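# Four arms open a pallet collar and seat it

## Task

Unfold the pallet collar into its open shape and set it down squarely on the pallet so it sits properly in place.

## Robot and tools

Setup: four Kinova Gen3 arms (arm1, arm2, arm3, arm4), each with a Robotiq 2F-85 two-finger gripper and a reach of roughly 1.0 m from its joint 1 axis. All positions use one scene frame in metres, with the origin on the floor and +z pointing up. Each arm's foot (base_link) faces along its own +x. Feet: arm1 x=-0.424 y=-0.872 z=+0.754 quat_wxyz=(+0.738, +0.000, +0.000, +0.675); arm2 x=+0.229 y=-0.880 z=+0.835 quat_wxyz=(+0.670, +0.001, +0.000, +0.742); arm3 x=+1.000 y=-0.048 z=+0.810 quat_wxyz=(+0.112, +0.001, +0.000, -0.994); arm4 x=-0.901 y=-0.169 z=+0.832 quat_wxyz=(+0.991, -0.003, +0.004, -0.132). The hand point is the middle of the closed finger pads (38 mm long). It sits about 2 cm behind the fingertips when the gripper is shut or half open, and about 0.5 cm when fully open. Fingers point along the hand's +z axis and close along its y axis. A loose object may occasionally get a short push from outside.

Joints (absolute angles in radians). joint1_rad swings the arm about its foot; positive is clockwise seen from above, and 0 points along the foot's +x. joint2_rad is the shoulder, 0 upright, positive tips it forward. joint3_rad spins the upper arm. joint4_rad is the elbow, 0 straight. joint5_rad spins the forearm. joint6_rad is the wrist, 0 straight. joint7_rad rolls the hand, positive counter-clockwise seen from behind. Ranges: joint1, 3, 5 and 7 from -69.115 to 69.115; joint2 ±2.249; joint4 ±2.579; joint6 ±2.099. A joint counts as arrived within 0.01 rad. gripper_m is the fingertip gap in metres, 0 to 0.085, arriving within 0.003. Peak speeds are 1.39 rad/s for joints 1-4 and 1.22 rad/s for joints 5-7. The URDF shows each arm's kinematic chain.

move: arguments arm1, arm2, arm3 and arm4 are separate objects, one per arm. Each holds "joints", a map from joint name to an absolute target (radians, or metres for gripper_m) in that arm's own joint space. These are not offsets. Each may also hold "min_time_s" (0.1 to 8 s), the shortest duration for that arm's motions. All joints of one arm start and finish together, so the hand may sweep wide between postures. Motions in one call start at the same moment. "cameras" lists arm1_cam_wrist through arm4_cam_wrist, cam_high, cam_low or "all". An empty list means no images; leaving it out gives none for an action and all for an empty call. "blocking" true (the default) returns once everything is at rest. false returns after about 0.5 s while motion continues. A later move only overrides the joints it names; other motions keep going. A move with no action reports the full state and images. Example: {"arm1": {"joints": {"gripper_m": 0.05}}, "arm2": {"joints": {"joint1_rad": 0.3}, "min_time_s": 2}}.

wait: seconds (0 to 10). Commands nothing new. It returns early once any running motion comes to rest; wait(0) shows how earlier moves stand. stop: brakes every running motion, and a braked arm may keep pressing on whatever it touches. zoom_image: camera plus region [x0, y0, x1, y1] in image pixels from the top-left corner, at most 504 by 504. It works only on the newest images. read_manual returns licence text only. finished_scene: pass the current scene's number. Only call it once the collar is open and square on the pallet and will stay that way unsupported. The world keeps running while you think.

Results: the "move" line names the arms that got a command. "as last shown" marks an arm that was not commanded (status "not commanded"). Per-joint status values: moving, done, off_target (at rest short of target, maybe still pushing), stopped, time_out (an uncommanded stop; later calls in that reply are skipped), not_followed (a safety check is holding back an arm near itself or another arm; also shown as "previous command not reached" or "held back during"), and limit_stop_at_motor_heat. Joint velocities are in rad/s, reading "within noise" at rest. Joint torques are in N m with offsets and noise. Flange force is the outside force along the hand's x y z, including held weight; "no reading" means there is no estimate. A refused move or wait skips the later calls in that reply.

Hazards: a hard squeeze between two robots fails the task, and closing a gripper on another arm's fingers counts as one. No state line reports robot-to-robot contact. The safety check may react late and does not stop fingers closing into another arm. Arms do not stop on contact and can push hard. A torque fault freezes that arm for 10 s; limits are 104.5 N m for joints 1-4 and 51.3 N m for joints 5-7, and a joint straying more than 5 degrees from its plan also counts. Hot motors show MOTOR HOT at 60 °C; at 75 °C an OVER-TEMPERATURE FAULT makes the arm sag. After either fault, resend targets once the arm accepts commands. The gripper has no force setting; it grips hardest when closing from far open with gripper_m set well below the object's width. Do not drop the collar, knock anything off the work area or onto the floor, slam into fixed or heavy items, or overload the gripper by twisting, pulling or fast swings.

Each tool is called in YAML: its name, and indented under it one key for each argument.

## Session

move:

Scene clock: 0.00 s.
Joint torques (N m): no reading
Motor temperatures (°C): arm1=[36 35 27 36 44 41 47] | arm2=[29 29 34 32 41 37 40] | arm3=[38 37 36 33 40 44 43] | arm4=[32 38 30 26 36 46 35]
Flange force (N): no reading
Joint velocities: within noise
arm1.joint_positions: joint1_rad=-0.451 joint2_rad=-0.488 joint3_rad=-0.090 joint4_rad=+1.489 joint5_rad=-0.024 joint6_rad=+1.942 joint7_rad=+1.015 gripper_m=+0.085
arm1.joint_status: not commanded
arm1.hand: x=-0.4710 y=-0.7525 z=+1.2743 quat_wxyz=(-0.037, +0.668, -0.738, -0.091) (m; scene frame)
arm2.joint_positions: joint1_rad=-0.105 joint2_rad=-0.433 joint3_rad=-0.048 joint4_rad=+1.523 joint5_rad=-0.007 joint6_rad=+1.973 joint7_rad=+1.578 gripper_m=+0.085
arm2.joint_status: not commanded
arm2.hand: x=+0.2167 y=-0.7544 z=+1.3374 quat_wxyz=(-0.030, +0.793, -0.608, -0.028) (m; scene frame)
arm3.joint_positions: joint1_rad=+0.140 joint2_rad=-0.480 joint3_rad=-0.040 joint4_rad=+1.504 joint5_rad=-0.048 joint6_rad=+1.957 joint7_rad=+1.461 gripper_m=+0.085
arm3.joint_status: not commanded
arm3.hand: x=+0.8757 y=-0.0555 z=+1.3239 quat_wxyz=(-0.022, -0.997, -0.017, +0.077) (m; scene frame)
arm4.joint_positions: joint1_rad=-0.493 joint2_rad=-0.458 joint3_rad=-0.036 joint4_rad=+1.502 joint5_rad=-0.057 joint6_rad=+2.052 joint7_rad=+1.434 gripper_m=+0.085
arm4.joint_status: not commanded
arm4.hand: x=-0.7992 y=-0.1467 z=+1.3410 quat_wxyz=(-0.014, +0.076, -0.997, -0.019) (m; scene frame)
pictures: arm1_cam_wrist, arm2_cam_wrist, arm3_cam_wrist, arm4_cam_wrist, cam_high, cam_low

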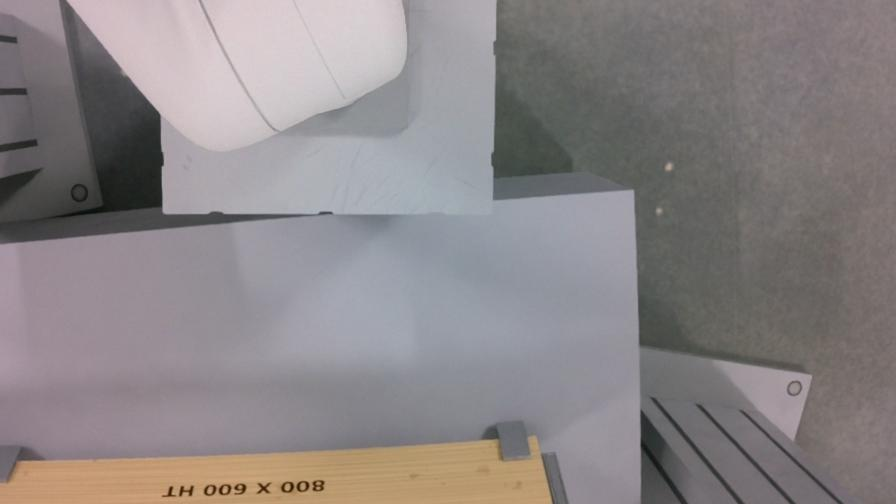

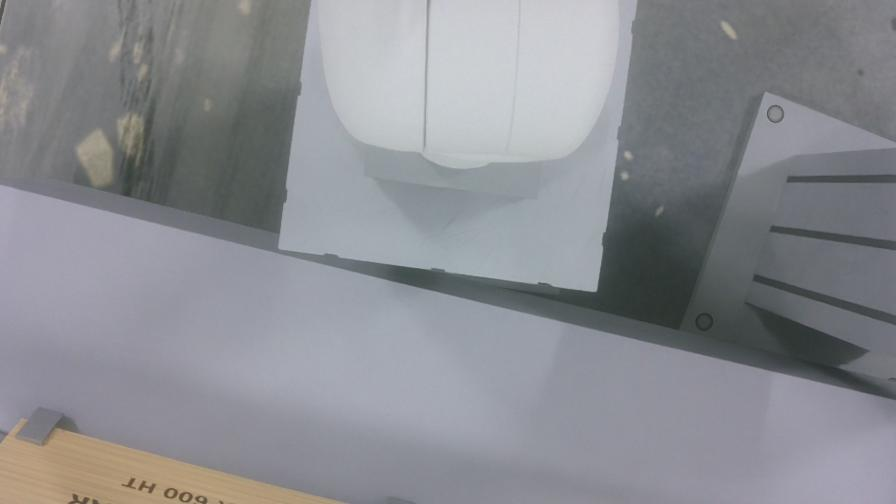

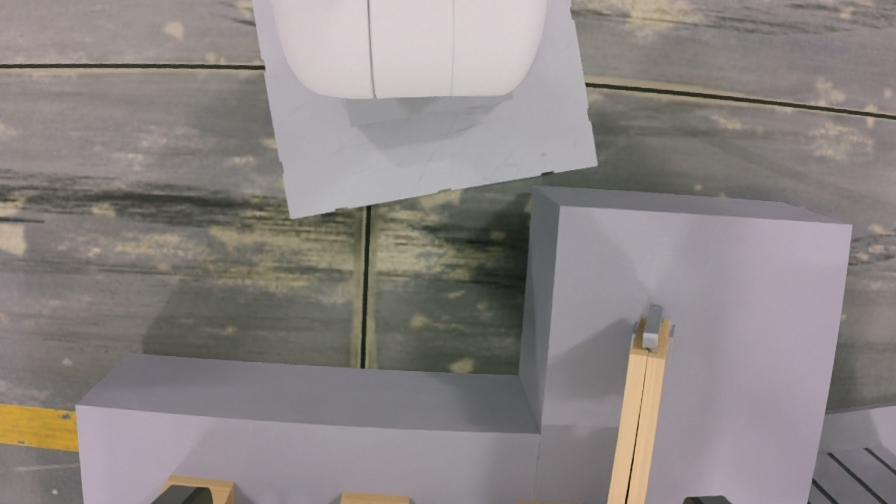

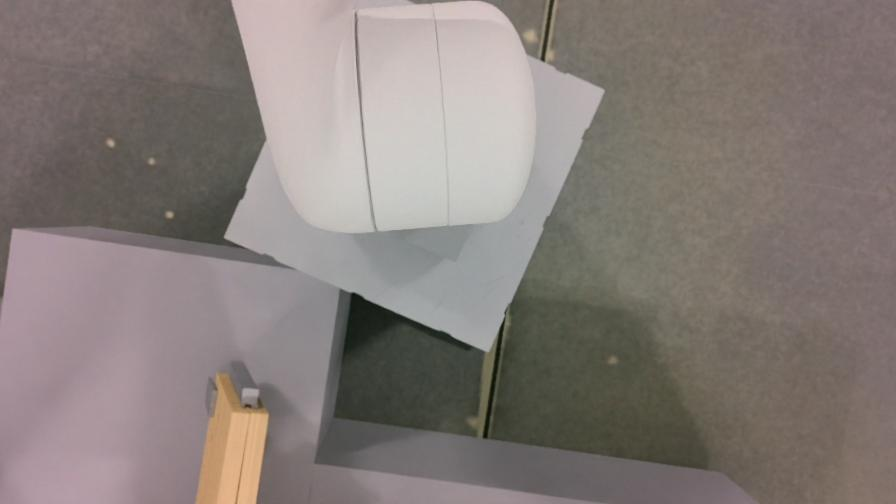

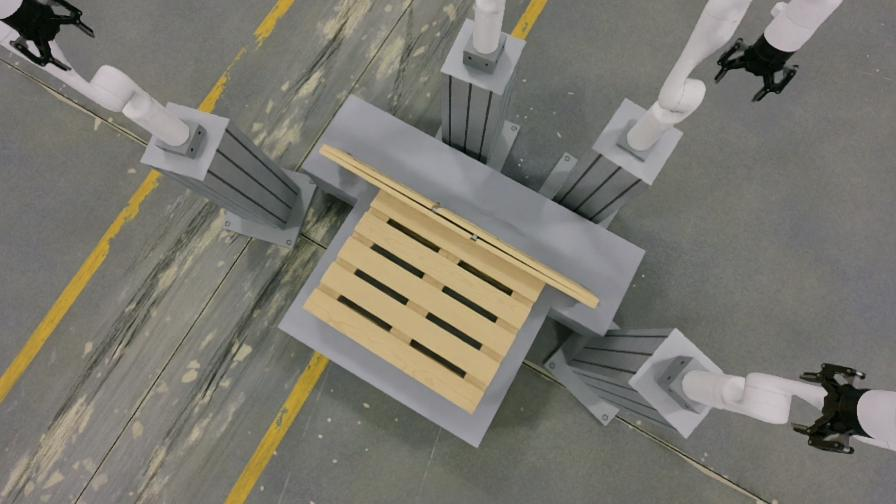

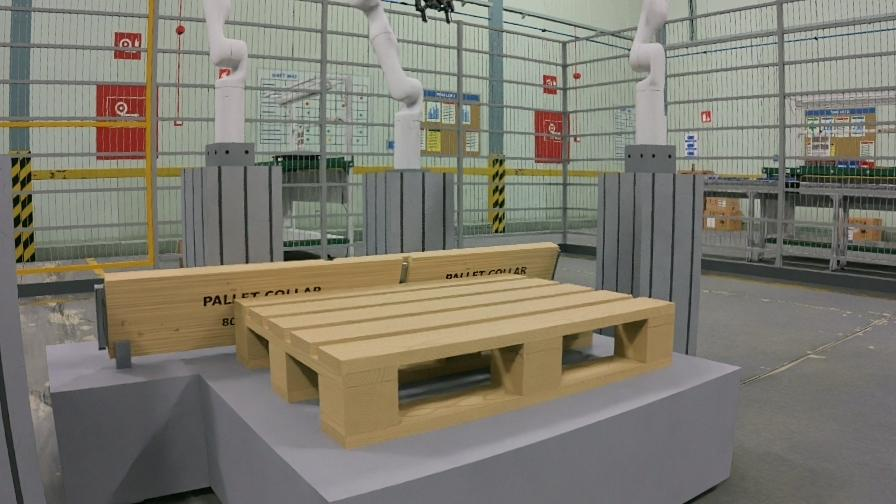

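zoom_image:
  camera: "arm4_cam_wrist"
  region: [150, 330, 350, 504]

zoom_image:
  camera: "arm3_cam_wrist"
  region: [540, 280, 740, 504]

zoom_image:
  camera: "cam_high"
  region: [270, 90, 670, 450]

zoom_image:
  camera: "cam_low"
  region: [80, 200, 580, 400]

zoom_image:
  camera: "arm1_cam_wrist"
  region: [400, 350, 700, 504]

Scaled by 2.520 from the camera's image (finer frame: 1280x720).

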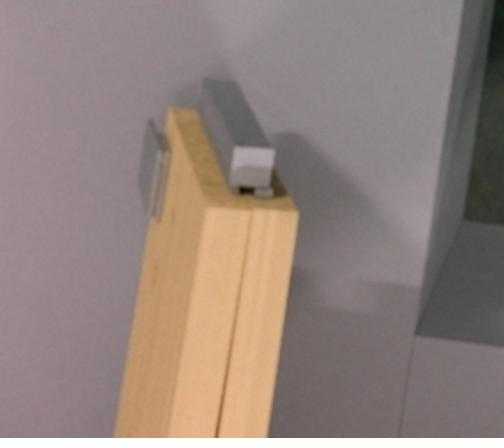

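Scaled by 2.250 from the camera's image (finer frame: 1280x720).

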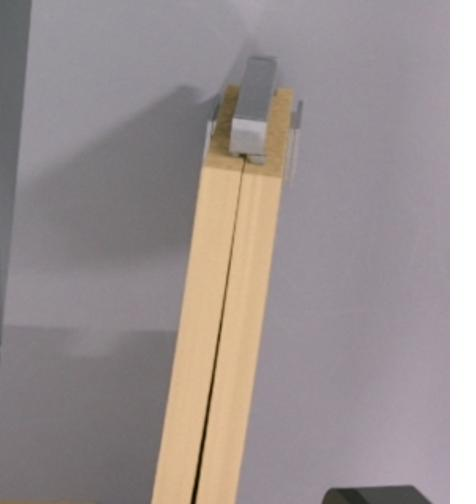

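Scaled by 1.260 from the camera's image (finer frame: 1280x720).

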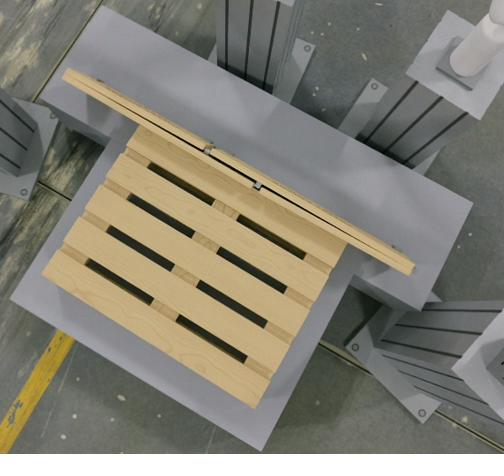

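Scaled by 1.008 from the camera's image (finer frame: 1280x720).

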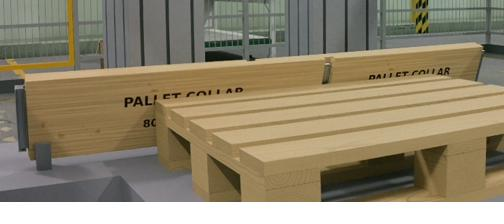

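Scaled by 1.680 from the camera's image (finer frame: 1280x720).

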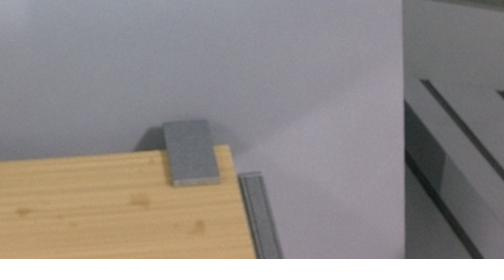

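move:
  arm3: {"joints":{"joint6_rad":1.35}}
  arm4: {"joints":{"joint6_rad":1.4}}
  arm1: {"joints":{"joint6_rad":1.35,"joint1_rad":-0.1}}
  arm2: {"joints":{"joint6_rad":1.4}}
  cameras: ["arm1_cam_wrist","arm2_cam_wrist","arm3_cam_wrist","arm4_cam_wrist"]

Scene clock: 174.30 s.
Joint torques (N m): arm1=[-0.55 -2.31 -1.18 -9.78 0.3 -2.12 0.38] | arm2=[0.65 0.1 -0.3 -10.43 0.23 -1.91 -0.34] | arm3=[-0.69 -0.99 -0.06 -10.35 0.41 -1.87 0] | arm4=[0.3 -0.42 -0.97 -9.6 -0.25 -1.54 -0.05]
Motor temperatures (°C): arm1=[34 33 27 33 43 39 46] | arm2=[28 29 32 30 39 36 40] | arm3=[33 34 32 32 39 43 42] | arm4=[29 35 28 26 35 45 35]
Flange force (N): arm1=[-5.5 -0.7 1.1] | arm2=[5.1 -2.3 0.8] | arm3=[0.4 0.2 2.0] | arm4=[0.4 -3.8 0.1]
move: arm1 done; arm2 done; arm3 done; arm4 done
Joint velocities: within noise
arm1.joint_positions: joint1_rad=-0.100 joint2_rad=-0.488 joint3_rad=-0.090 joint4_rad=+1.489 joint5_rad=-0.024 joint6_rad=+1.350 joint7_rad=+1.015 gripper_m=+0.085
arm1.joint_status: all done
arm1.hand: x=-0.4454 y=-0.5842 z=+1.3601 quat_wxyz=(-0.178, +0.493, -0.780, -0.340)
arm2.joint_positions: joint1_rad=-0.105 joint2_rad=-0.433 joint3_rad=-0.048 joint4_rad=+1.523 joint5_rad=-0.007 joint6_rad=+1.400 joint7_rad=+1.578 gripper_m=+0.085
arm2.joint_status: all done
arm2.hand: x=+0.1747 y=-0.5956 z=+1.4005 quat_wxyz=(-0.202, +0.752, -0.575, -0.250)
arm3.joint_positions: joint1_rad=+0.140 joint2_rad=-0.480 joint3_rad=-0.040 joint4_rad=+1.504 joint5_rad=-0.048 joint6_rad=+1.350 joint7_rad=+1.461 gripper_m=+0.085
arm3.joint_status: all done
arm3.hand: x=+0.7107 y=-0.0777 z=+1.4068 quat_wxyz=(-0.058, -0.927, -0.012, +0.369)
arm4.joint_positions: joint1_rad=-0.493 joint2_rad=-0.458 joint3_rad=-0.036 joint4_rad=+1.502 joint5_rad=-0.057 joint6_rad=+1.400 joint7_rad=+1.434 gripper_m=+0.085
arm4.joint_status: all done
arm4.hand: x=-0.6198 y=-0.0958 z=+1.4115 quat_wxyz=(-0.326, +0.066, -0.939, -0.086)

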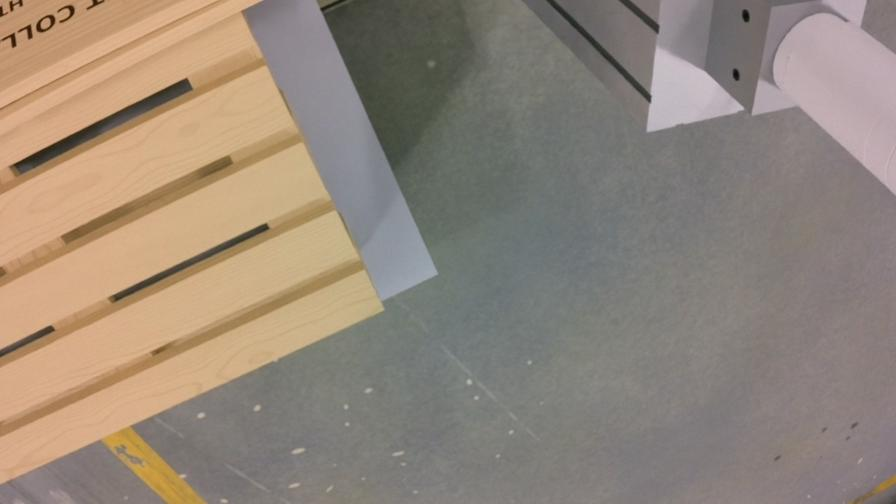

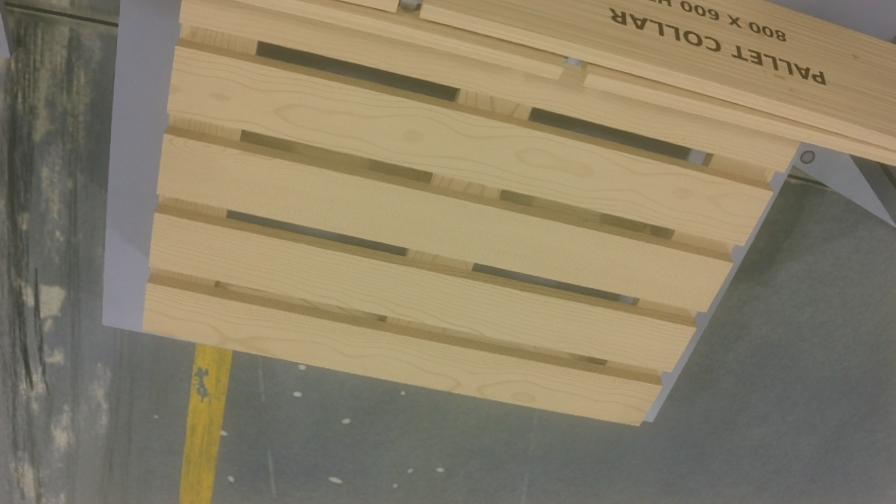

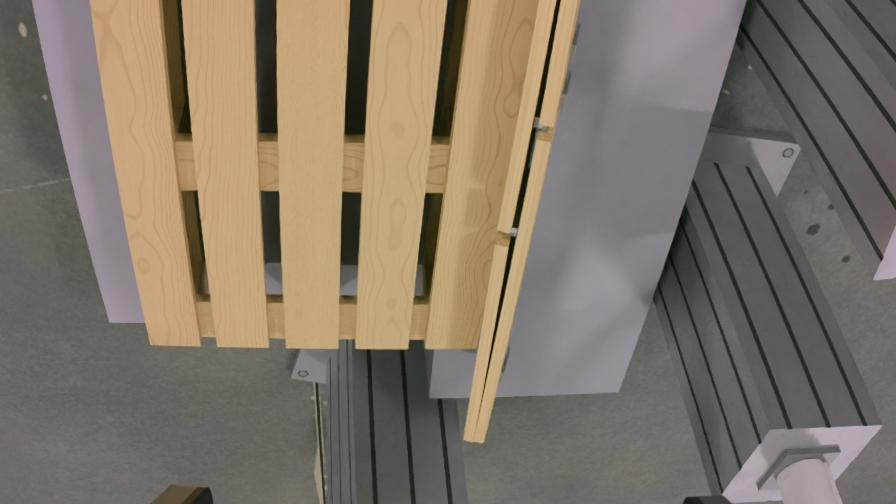

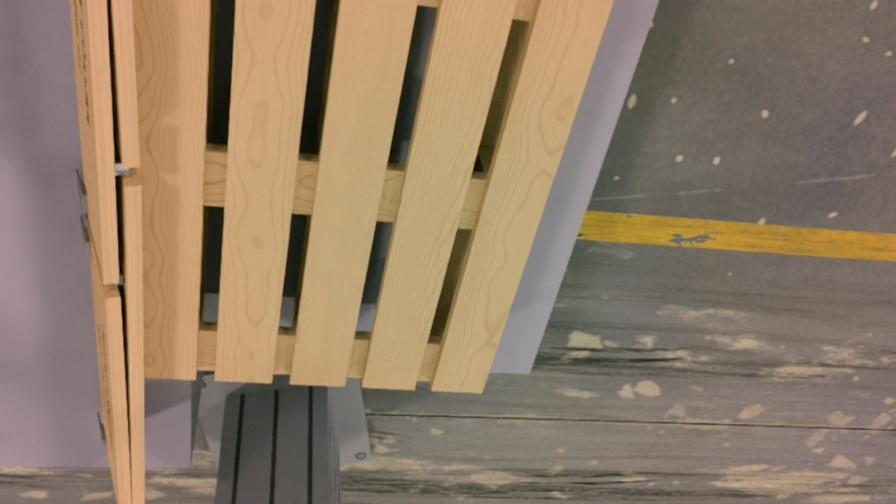

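move:
  arm2: {"joints":{"joint1_rad":-0.283,"joint2_rad":1.149,"joint3_rad":0,"joint4_rad":0.851,"joint5_rad":0,"joint6_rad":1.142,"joint7_rad":1.185}}
  arm3: {"joints":{"joint1_rad":-0.389,"joint2_rad":0.726,"joint3_rad":0,"joint4_rad":1.755,"joint5_rad":0,"joint6_rad":0.661,"joint7_rad":0.957}}
  arm4: {"joints":{"joint1_rad":-0.007,"joint2_rad":0.703,"joint3_rad":0,"joint4_rad":1.944,"joint5_rad":0,"joint6_rad":0.495,"joint7_rad":1.828}}
  cameras: ["arm2_cam_wrist","arm3_cam_wrist","arm4_cam_wrist"]

Scene clock: 346.53 s.
Joint torques (N m): arm1=[-0.48 -2.35 -1.17 -9.8 0.3 -2.14 0.32] | arm2=[0.51 -24.54 0.11 -8.85 0.19 -0.2 -0.36] | arm3=[-0.74 -18.72 0.25 -6.16 0.48 0.11 -0.03] | arm4=[0.36 -17.24 -0.64 -4.04 -0.19 0.34 -0.01]
Motor temperatures (°C): arm1=[34 32 27 32 43 39 46] | arm2=[28 29 31 30 39 37 40] | arm3=[32 33 31 32 39 43 41] | arm4=[28 33 27 26 35 45 35]
Flange force (N): arm1=[-5.6 -0.8 1.1] | arm2=[9.2 -3.0 -3.0] | arm3=[1.7 -2.9 -0.5] | arm4=[0.2 0.9 -0.1]
move: arm2 done; arm3 done; arm4 done
Joint velocities: within noise
arm1: as last shown
arm2.joint_positions: joint1_rad=-0.283 joint2_rad=+1.149 joint3_rad=+0.000 joint4_rad=+0.851 joint5_rad=+0.000 joint6_rad=+1.142 joint7_rad=+1.185 gripper_m=+0.085
arm2.joint_status: all done
arm2.hand: x=+0.0003 y=-0.2505 z=+0.8518 quat_wxyz=(+0.000, +0.707, -0.707, -0.001)
arm3.joint_positions: joint1_rad=-0.389 joint2_rad=+0.726 joint3_rad=+0.000 joint4_rad=+1.755 joint5_rad=+0.000 joint6_rad=+0.661 joint7_rad=+0.957 gripper_m=+0.085
arm3.joint_status: all done
arm3.hand: x=+0.6000 y=-0.2996 z=+0.8491 quat_wxyz=(+0.000, -1.000, +0.000, -0.001)
arm4.joint_positions: joint1_rad=-0.007 joint2_rad=+0.703 joint3_rad=+0.000 joint4_rad=+1.944 joint5_rad=+0.000 joint6_rad=+0.495 joint7_rad=+1.828 gripper_m=+0.085
arm4.joint_status: all done
arm4.hand: x=-0.5005 y=-0.3008 z=+0.8471 quat_wxyz=(+0.005, -0.001, -1.000, +0.002)

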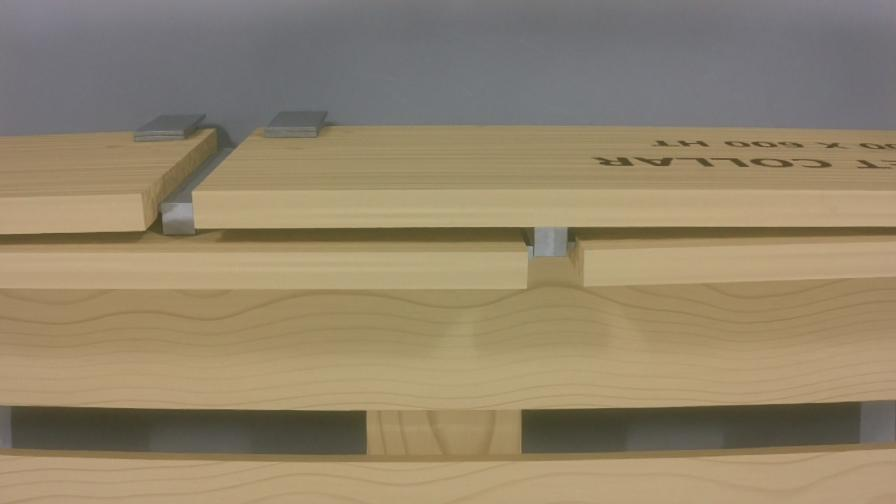

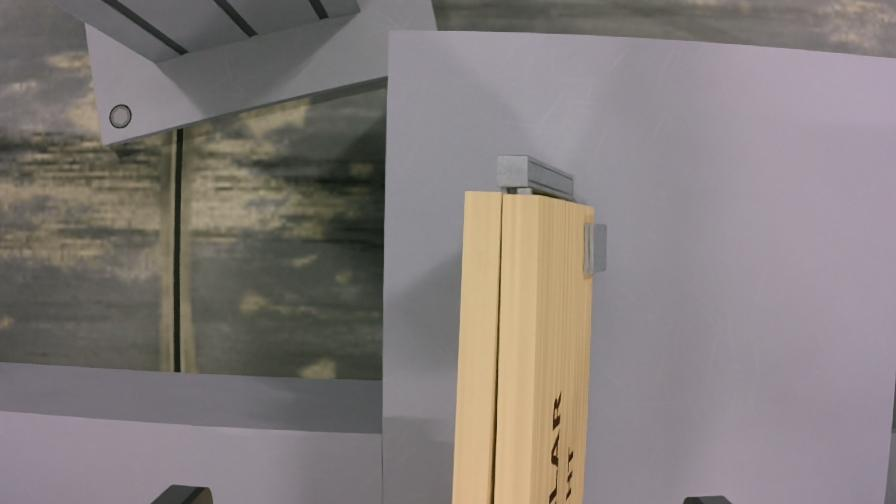

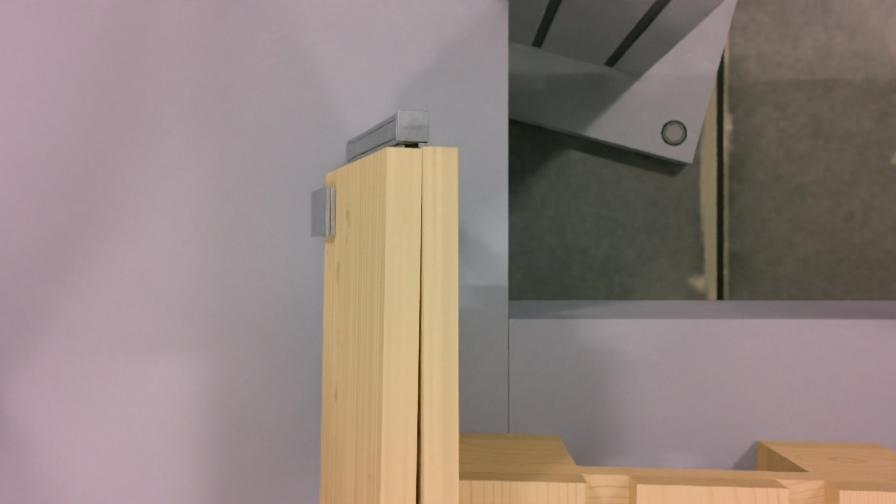

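zoom_image:
  camera: "arm3_cam_wrist"
  region: [440, 130, 640, 300]

zoom_image:
  camera: "arm2_cam_wrist"
  region: [120, 100, 340, 300]

zoom_image:
  camera: "arm2_cam_wrist"
  region: [480, 190, 640, 310]

zoom_image:
  camera: "arm4_cam_wrist"
  region: [300, 90, 500, 260]

Scaled by 2.520 from the camera's image (finer frame: 1280x720).

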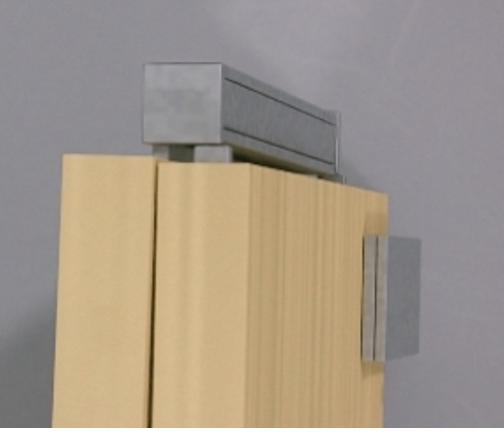

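Scaled by 2.291 from the camera's image (finer frame: 1280x720).

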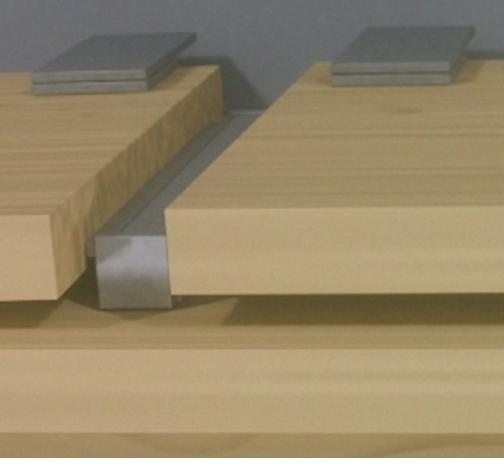

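Scaled by 3.150 from the camera's image (finer frame: 1280x720).

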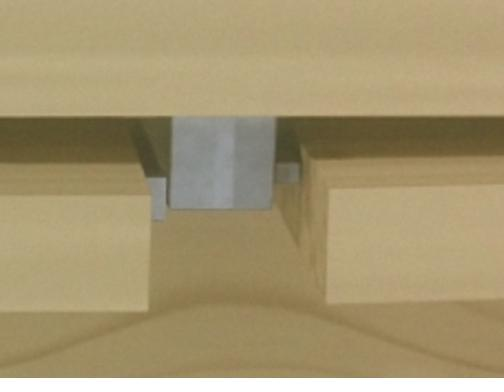

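Scaled by 2.520 from the camera's image (finer frame: 1280x720).

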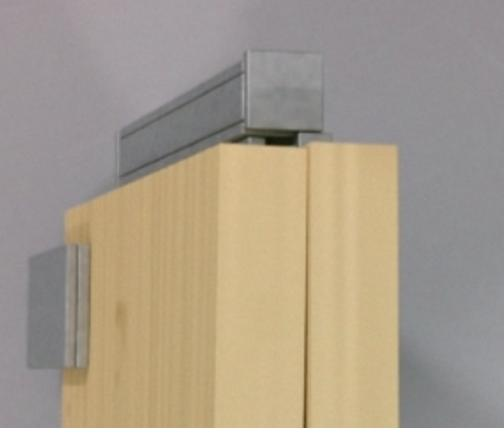

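move:
  arm3: {"joints":{"joint1_rad":-0.6133,"joint2_rad":1.2551,"joint4_rad":1.8553,"joint6_rad":0.0312,"joint7_rad":0.733}}
  arm4: {"joints":{"joint1_rad":0.1768,"joint2_rad":1.3535,"joint4_rad":2.1288,"joint6_rad":-0.3407,"joint7_rad":2.0124}}
  cameras: ["arm3_cam_wrist","arm4_cam_wrist"]

Scene clock: 617.40 s.
Joint torques (N m): arm1=[-0.52 -2.29 -1.17 -9.75 0.31 -2.13 0.38] | arm2=[0.65 -24.56 0.13 -8.86 0.2 -0.15 -0.31] | arm3=[-0.75 -19.3 0.33 -1.05 0.51 0.09 -0.03] | arm4=[0.34 -16.44 -0.48 3.24 -0.19 0.31 -0.02]
Motor temperatures (°C): arm1=[33 31 27 32 42 38 45] | arm2=[28 33 30 30 38 36 40] | arm3=[31 33 30 31 39 43 40] | arm4=[28 34 27 25 35 44 35]
Flange force (N): arm1=[-5.6 -0.6 0.9] | arm2=[9.5 -2.8 -2.9] | arm3=[1.1 -2.8 -2.3] | arm4=[0.4 -0.3 -0.8]
move: arm3 done; arm4 done
Joint velocities: within noise
arm1, arm2: as last shown
arm3.joint_positions: joint1_rad=-0.613 joint2_rad=+1.255 joint3_rad=+0.000 joint4_rad=+1.855 joint5_rad=+0.000 joint6_rad=+0.031 joint7_rad=+0.733 gripper_m=+0.085
arm3.joint_status: all done
arm3.hand: x=+0.7081 y=-0.3362 z=+0.5993 quat_wxyz=(+0.000, -1.000, +0.000, -0.001)
arm4.joint_positions: joint1_rad=+0.177 joint2_rad=+1.354 joint3_rad=+0.000 joint4_rad=+2.129 joint5_rad=+0.000 joint6_rad=-0.341 joint7_rad=+2.012 gripper_m=+0.085
arm4.joint_status: all done
arm4.hand: x=-0.6378 y=-0.3235 z=+0.5986 quat_wxyz=(+0.005, -0.001, -1.000, +0.002)

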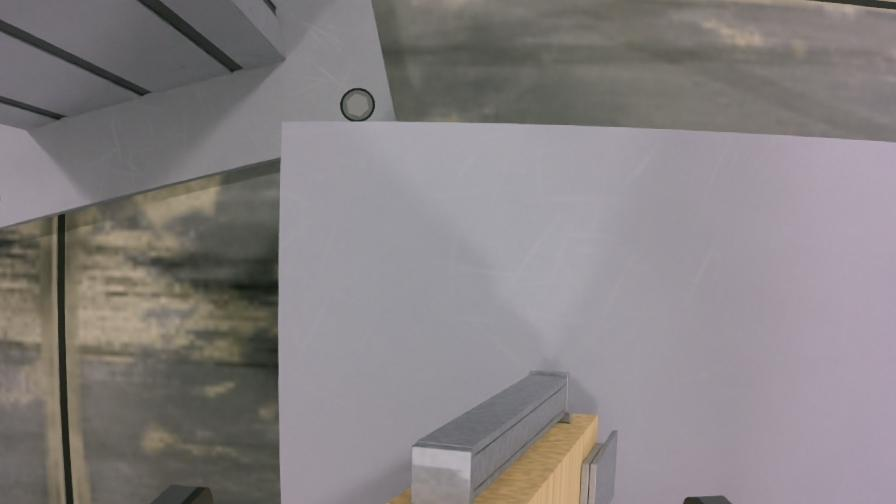

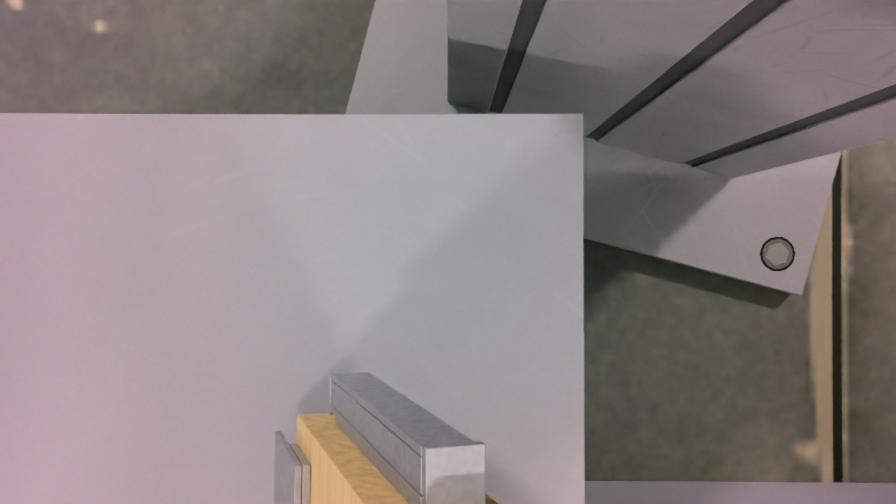

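move:
  arm3: {"joints":{"joint1_rad":-0.6058,"joint2_rad":1.5563,"joint4_rad":1.6184,"joint6_rad":-0.0331,"joint7_rad":0.7405},"min_time_s":3}
  arm4: {"joints":{"joint1_rad":0.1663,"joint2_rad":1.653,"joint4_rad":1.8455,"joint6_rad":-0.3569,"joint7_rad":2.0019},"min_time_s":3}
  cameras: ["arm3_cam_wrist","arm4_cam_wrist"]

move:
  arm3: {"joints":{"gripper_m":0.01}}
  arm4: {"joints":{"gripper_m":0.01}}
  cameras: ["arm3_cam_wrist","arm4_cam_wrist","arm2_cam_wrist"]

Scene clock: 658.37 s.
Joint torques (N m): arm1=[-0.49 -2.31 -1.12 -9.8 0.35 -2.13 0.35] | arm2=[0.56 -24.62 0.17 -8.8 0.17 -0.19 -0.36] | arm3=[-0.68 -19.71 0.35 -0.42 0.5 0.11 -0.05] | arm4=[0.37 -16.74 -0.49 3.41 -0.21 0.32 -0.02]
Motor temperatures (°C): arm1=[33 31 27 32 42 38 45] | arm2=[28 33 30 30 38 36 40] | arm3=[31 33 30 31 39 43 40] | arm4=[28 34 27 25 35 44 35]
Flange force (N): arm1=[-5.4 -0.6 1.1] | arm2=[8.7 -2.7 -2.9] | arm3=[1.1 -2.4 -2.9] | arm4=[0.4 -0.3 -0.6]
move: arm3 done; arm4 done
Joint velocities: within noise
arm1, arm2: as last shown
arm3.joint_positions: joint1_rad=-0.606 joint2_rad=+1.556 joint3_rad=+0.000 joint4_rad=+1.618 joint5_rad=+0.000 joint6_rad=-0.033 joint7_rad=+0.741 gripper_m=+0.085
arm3.joint_status: all done
arm3.hand: x=+0.7058 y=-0.3344 z=+0.4748 quat_wxyz=(+0.000, -1.000, +0.000, -0.001)
arm4.joint_positions: joint1_rad=+0.166 joint2_rad=+1.653 joint3_rad=+0.000 joint4_rad=+1.846 joint5_rad=+0.000 joint6_rad=-0.357 joint7_rad=+2.002 gripper_m=+0.085
arm4.joint_status: all done
arm4.hand: x=-0.6340 y=-0.3228 z=+0.4750 quat_wxyz=(+0.005, +0.000, -1.000, +0.002)

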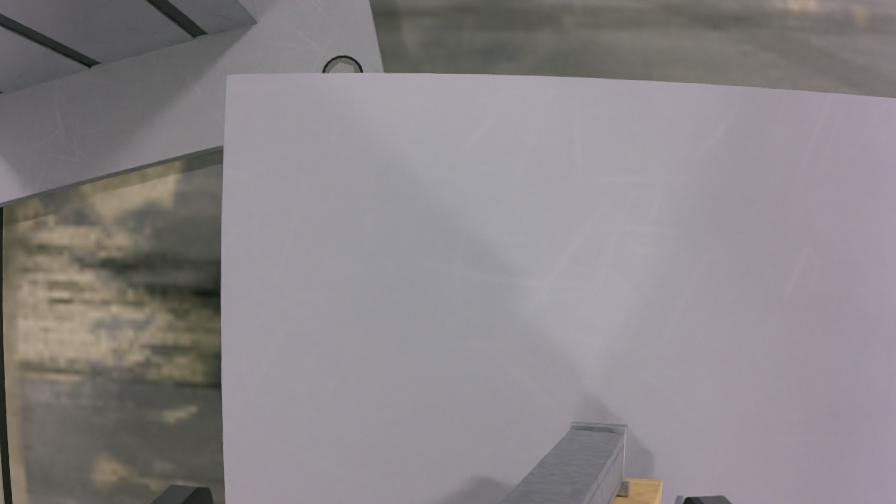

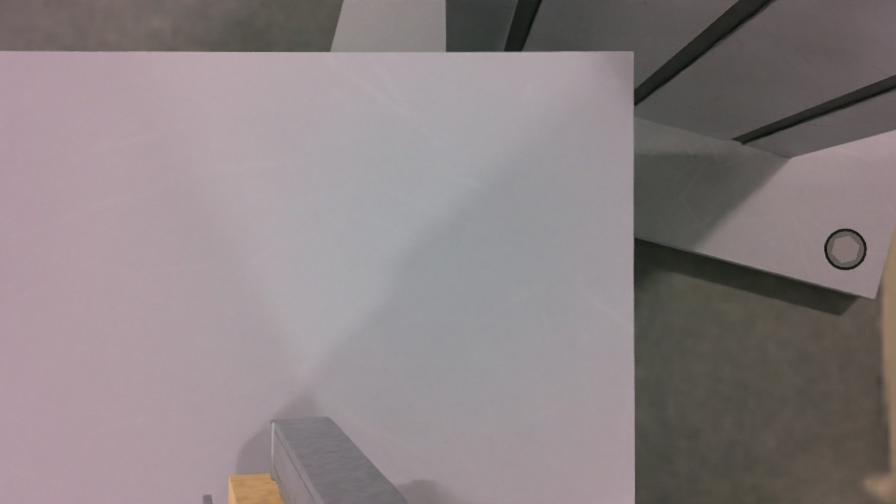

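Scene clock: 659.40 s.
Joint torques (N m): arm1=[-0.58 -2.31 -1.18 -9.77 0.33 -2.13 0.38] | arm2=[0.61 -24.61 0.17 -8.87 0.2 -0.18 -0.38] | arm3=[7.48 1.43 13.81 5.41 -0.06 4.42 -0.32] | arm4=[-5.02 -7.55 -14.26 1.2 2.81 1.47 0.09]
Motor temperatures (°C): arm1=[33 31 27 32 42 38 45] | arm2=[28 33 30 30 38 36 40] | arm3=[31 33 30 31 39 43 40] | arm4=[28 34 27 25 35 44 35]
Flange force (N): arm1=[-5.5 -0.6 1.0] | arm2=[9.2 -2.9 -2.9] | arm3=[10.9 14.7 -39.4] | arm4=[8.6 -15.2 -27.9]
move: arm3 off_target; arm4 off_target
Joint velocities: within noise
arm1, arm2: as last shown
arm3.joint_positions: joint1_rad=-0.606 joint2_rad=+1.556 joint3_rad=+0.000 joint4_rad=+1.618 joint5_rad=+0.000 joint6_rad=-0.033 joint7_rad=+0.741 gripper_m=+0.024
arm3.joint_status: gripper_m off_target (ended at +0.024, target +0.010)
arm3.hand: x=+0.7058 y=-0.3345 z=+0.4748 quat_wxyz=(+0.000, -1.000, -0.001, -0.001)
arm4.joint_positions: joint1_rad=+0.166 joint2_rad=+1.653 joint3_rad=+0.000 joint4_rad=+1.845 joint5_rad=+0.000 joint6_rad=-0.357 joint7_rad=+2.002 gripper_m=+0.025
arm4.joint_status: gripper_m off_target (ended at +0.025, target +0.010)
arm4.hand: x=-0.6339 y=-0.3228 z=+0.4750 quat_wxyz=(+0.005, -0.001, -1.000, +0.002)
pictures: arm2_cam_wrist, arm3_cam_wrist, arm4_cam_wrist

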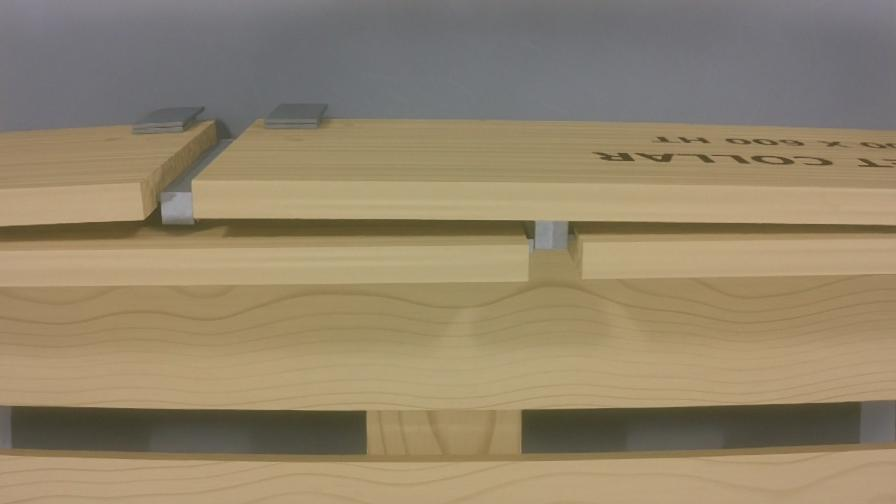

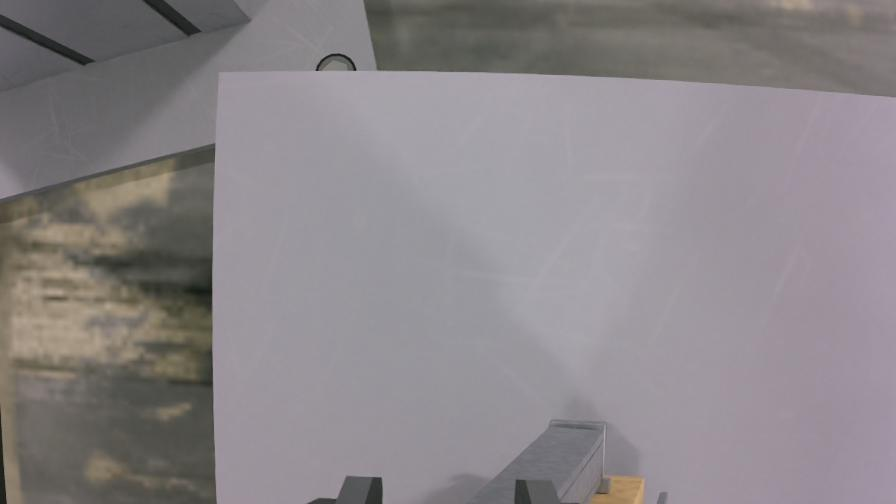

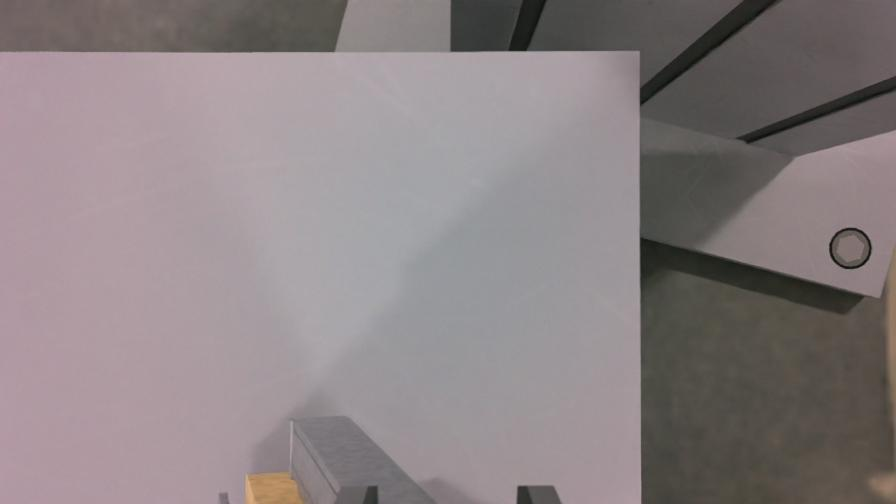

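move:
  arm3: {"joints":{"joint1_rad":-0.6945,"joint2_rad":1.502,"joint4_rad":1.5308,"joint6_rad":0.1088,"joint7_rad":0.6519},"min_time_s":3}
  arm4: {"joints":{"joint1_rad":0.3276,"joint2_rad":1.573,"joint4_rad":1.818,"joint6_rad":-0.2494,"joint7_rad":2.1632},"min_time_s":3}
  cameras: ["arm2_cam_wrist","cam_low"]

move:
  arm3: {"joints":{"joint2_rad":1.2659,"joint4_rad":1.7075,"joint6_rad":0.1682},"min_time_s":3}
  arm4: {"joints":{"joint2_rad":1.3261,"joint4_rad":2.0242,"joint6_rad":-0.2087},"min_time_s":3}
  cameras: ["arm2_cam_wrist","cam_low"]

Scene clock: 691.33 s.
Joint torques (N m): arm1=[-0.51 -2.3 -1.15 -9.74 0.32 -2.12 0.36] | arm2=[0.6 -24.58 0.14 -8.87 0.18 -0.21 -0.37] | arm3=[-7.21 -29.04 -7.09 2.5 0.58 2.38 0.46] | arm4=[4.01 -19.76 5.19 12.49 -0.79 3.85 -0.03]
Motor temperatures (°C): arm1=[33 31 27 32 42 38 45] | arm2=[28 33 30 30 38 36 40] | arm3=[31 33 30 31 39 43 40] | arm4=[28 34 27 25 35 44 35]
Flange force (N): arm1=[-5.6 -0.6 1.0] | arm2=[9.2 -2.9 -3.0] | arm3=[-15.5 -3.9 25.9] | arm4=[-16.6 0.1 28.0]
move: arm3 done; arm4 done
Joint velocities: within noise
arm1, arm2: as last shown
arm3.joint_positions: joint1_rad=-0.694 joint2_rad=+1.502 joint3_rad=+0.000 joint4_rad=+1.531 joint5_rad=+0.000 joint6_rad=+0.109 joint7_rad=+0.652 gripper_m=+0.016
arm3.joint_status: all done
arm3.on_its_own: gripper_m moved -0.008 toward your old target +0.010
arm3.hand: x=+0.7059 y=-0.3941 z=+0.4993 quat_wxyz=(+0.000, -1.000, -0.001, -0.001)
arm4.joint_positions: joint1_rad=+0.328 joint2_rad=+1.573 joint3_rad=+0.000 joint4_rad=+1.818 joint5_rad=+0.000 joint6_rad=-0.249 joint7_rad=+2.163 gripper_m=+0.017
arm4.joint_status: all done
arm4.on_its_own: gripper_m moved -0.009 toward your old target +0.010
arm4.hand: x=-0.6338 y=-0.3830 z=+0.4988 quat_wxyz=(+0.005, +0.000, -1.000, +0.002)

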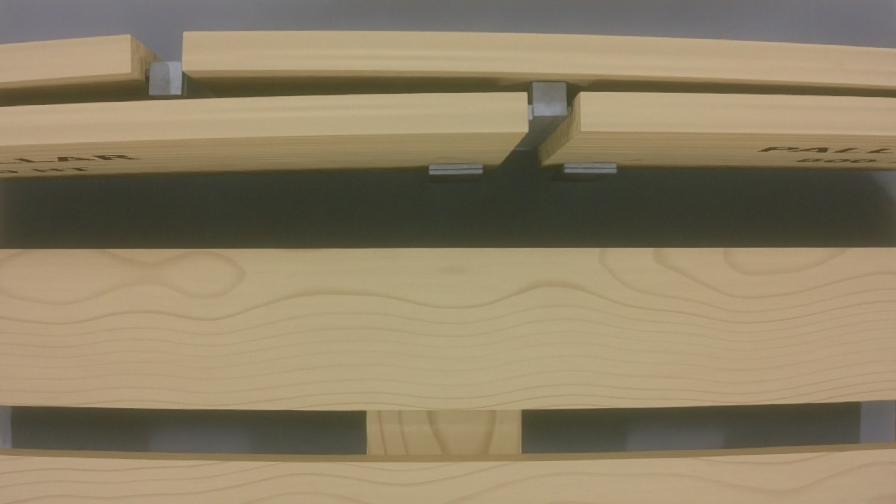

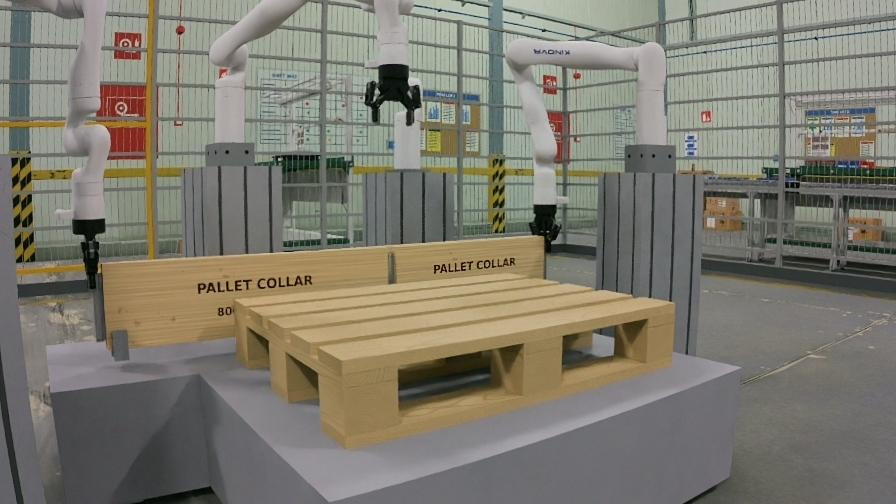

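Scene clock: 694.63 s.
Joint torques (N m): arm1=[-0.54 -2.28 -1.22 -9.73 0.29 -2.14 0.34] | arm2=[0.65 -24.62 0.14 -8.92 0.2 -0.2 -0.38] | arm3=[-4.66 -31.33 -3.87 -0.86 0.51 1.3 0.39] | arm4=[2.21 -23.46 2.72 8.66 -0.27 2.47 0.22]
Motor temperatures (°C): arm1=[33 31 27 32 42 38 45] | arm2=[28 33 30 30 38 36 40] | arm3=[31 34 30 31 39 43 40] | arm4=[28 34 27 25 35 44 35]
Flange force (N): arm1=[-5.7 -0.8 0.9] | arm2=[9.5 -2.9 -2.9] | arm3=[-8.7 -3.6 26.3] | arm4=[-9.6 0.0 27.9]
move: arm3 done; arm4 done
Joint velocities: within noise
arm1, arm2: as last shown
arm3.joint_positions: joint1_rad=-0.694 joint2_rad=+1.266 joint3_rad=+0.000 joint4_rad=+1.708 joint5_rad=+0.000 joint6_rad=+0.168 joint7_rad=+0.652 gripper_m=+0.016
arm3.joint_status: all done
arm3.hand: x=+0.7056 y=-0.3940 z=+0.5993 quat_wxyz=(+0.000, -1.000, +0.000, -0.001)
arm4.joint_positions: joint1_rad=+0.328 joint2_rad=+1.326 joint3_rad=+0.000 joint4_rad=+2.024 joint5_rad=+0.000 joint6_rad=-0.209 joint7_rad=+2.163 gripper_m=+0.017
arm4.joint_status: all done
arm4.hand: x=-0.6330 y=-0.3825 z=+0.5988 quat_wxyz=(+0.005, +0.000, -1.000, +0.002)

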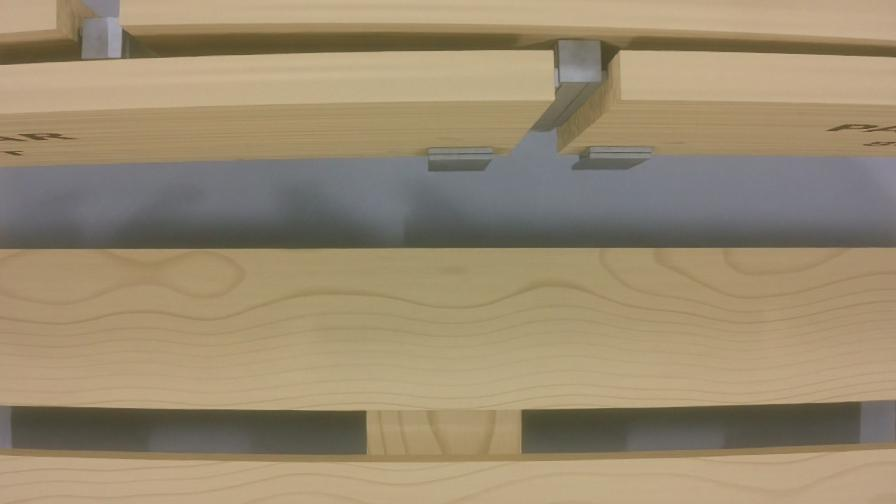

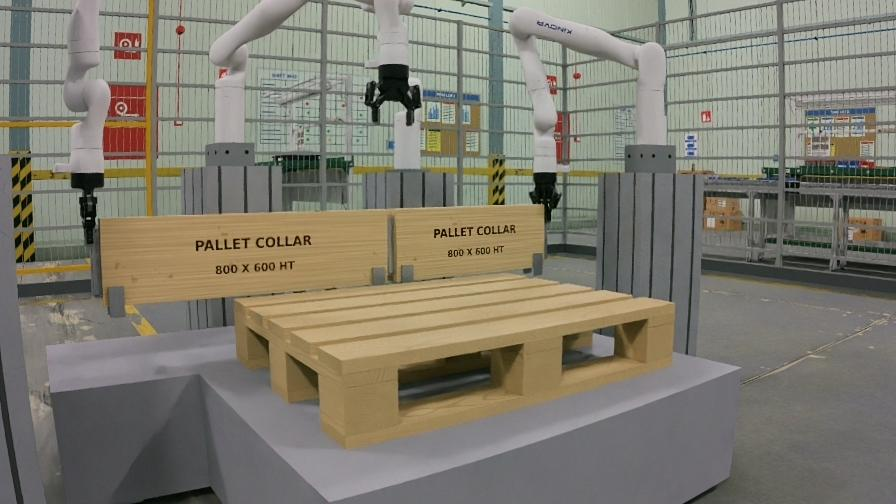

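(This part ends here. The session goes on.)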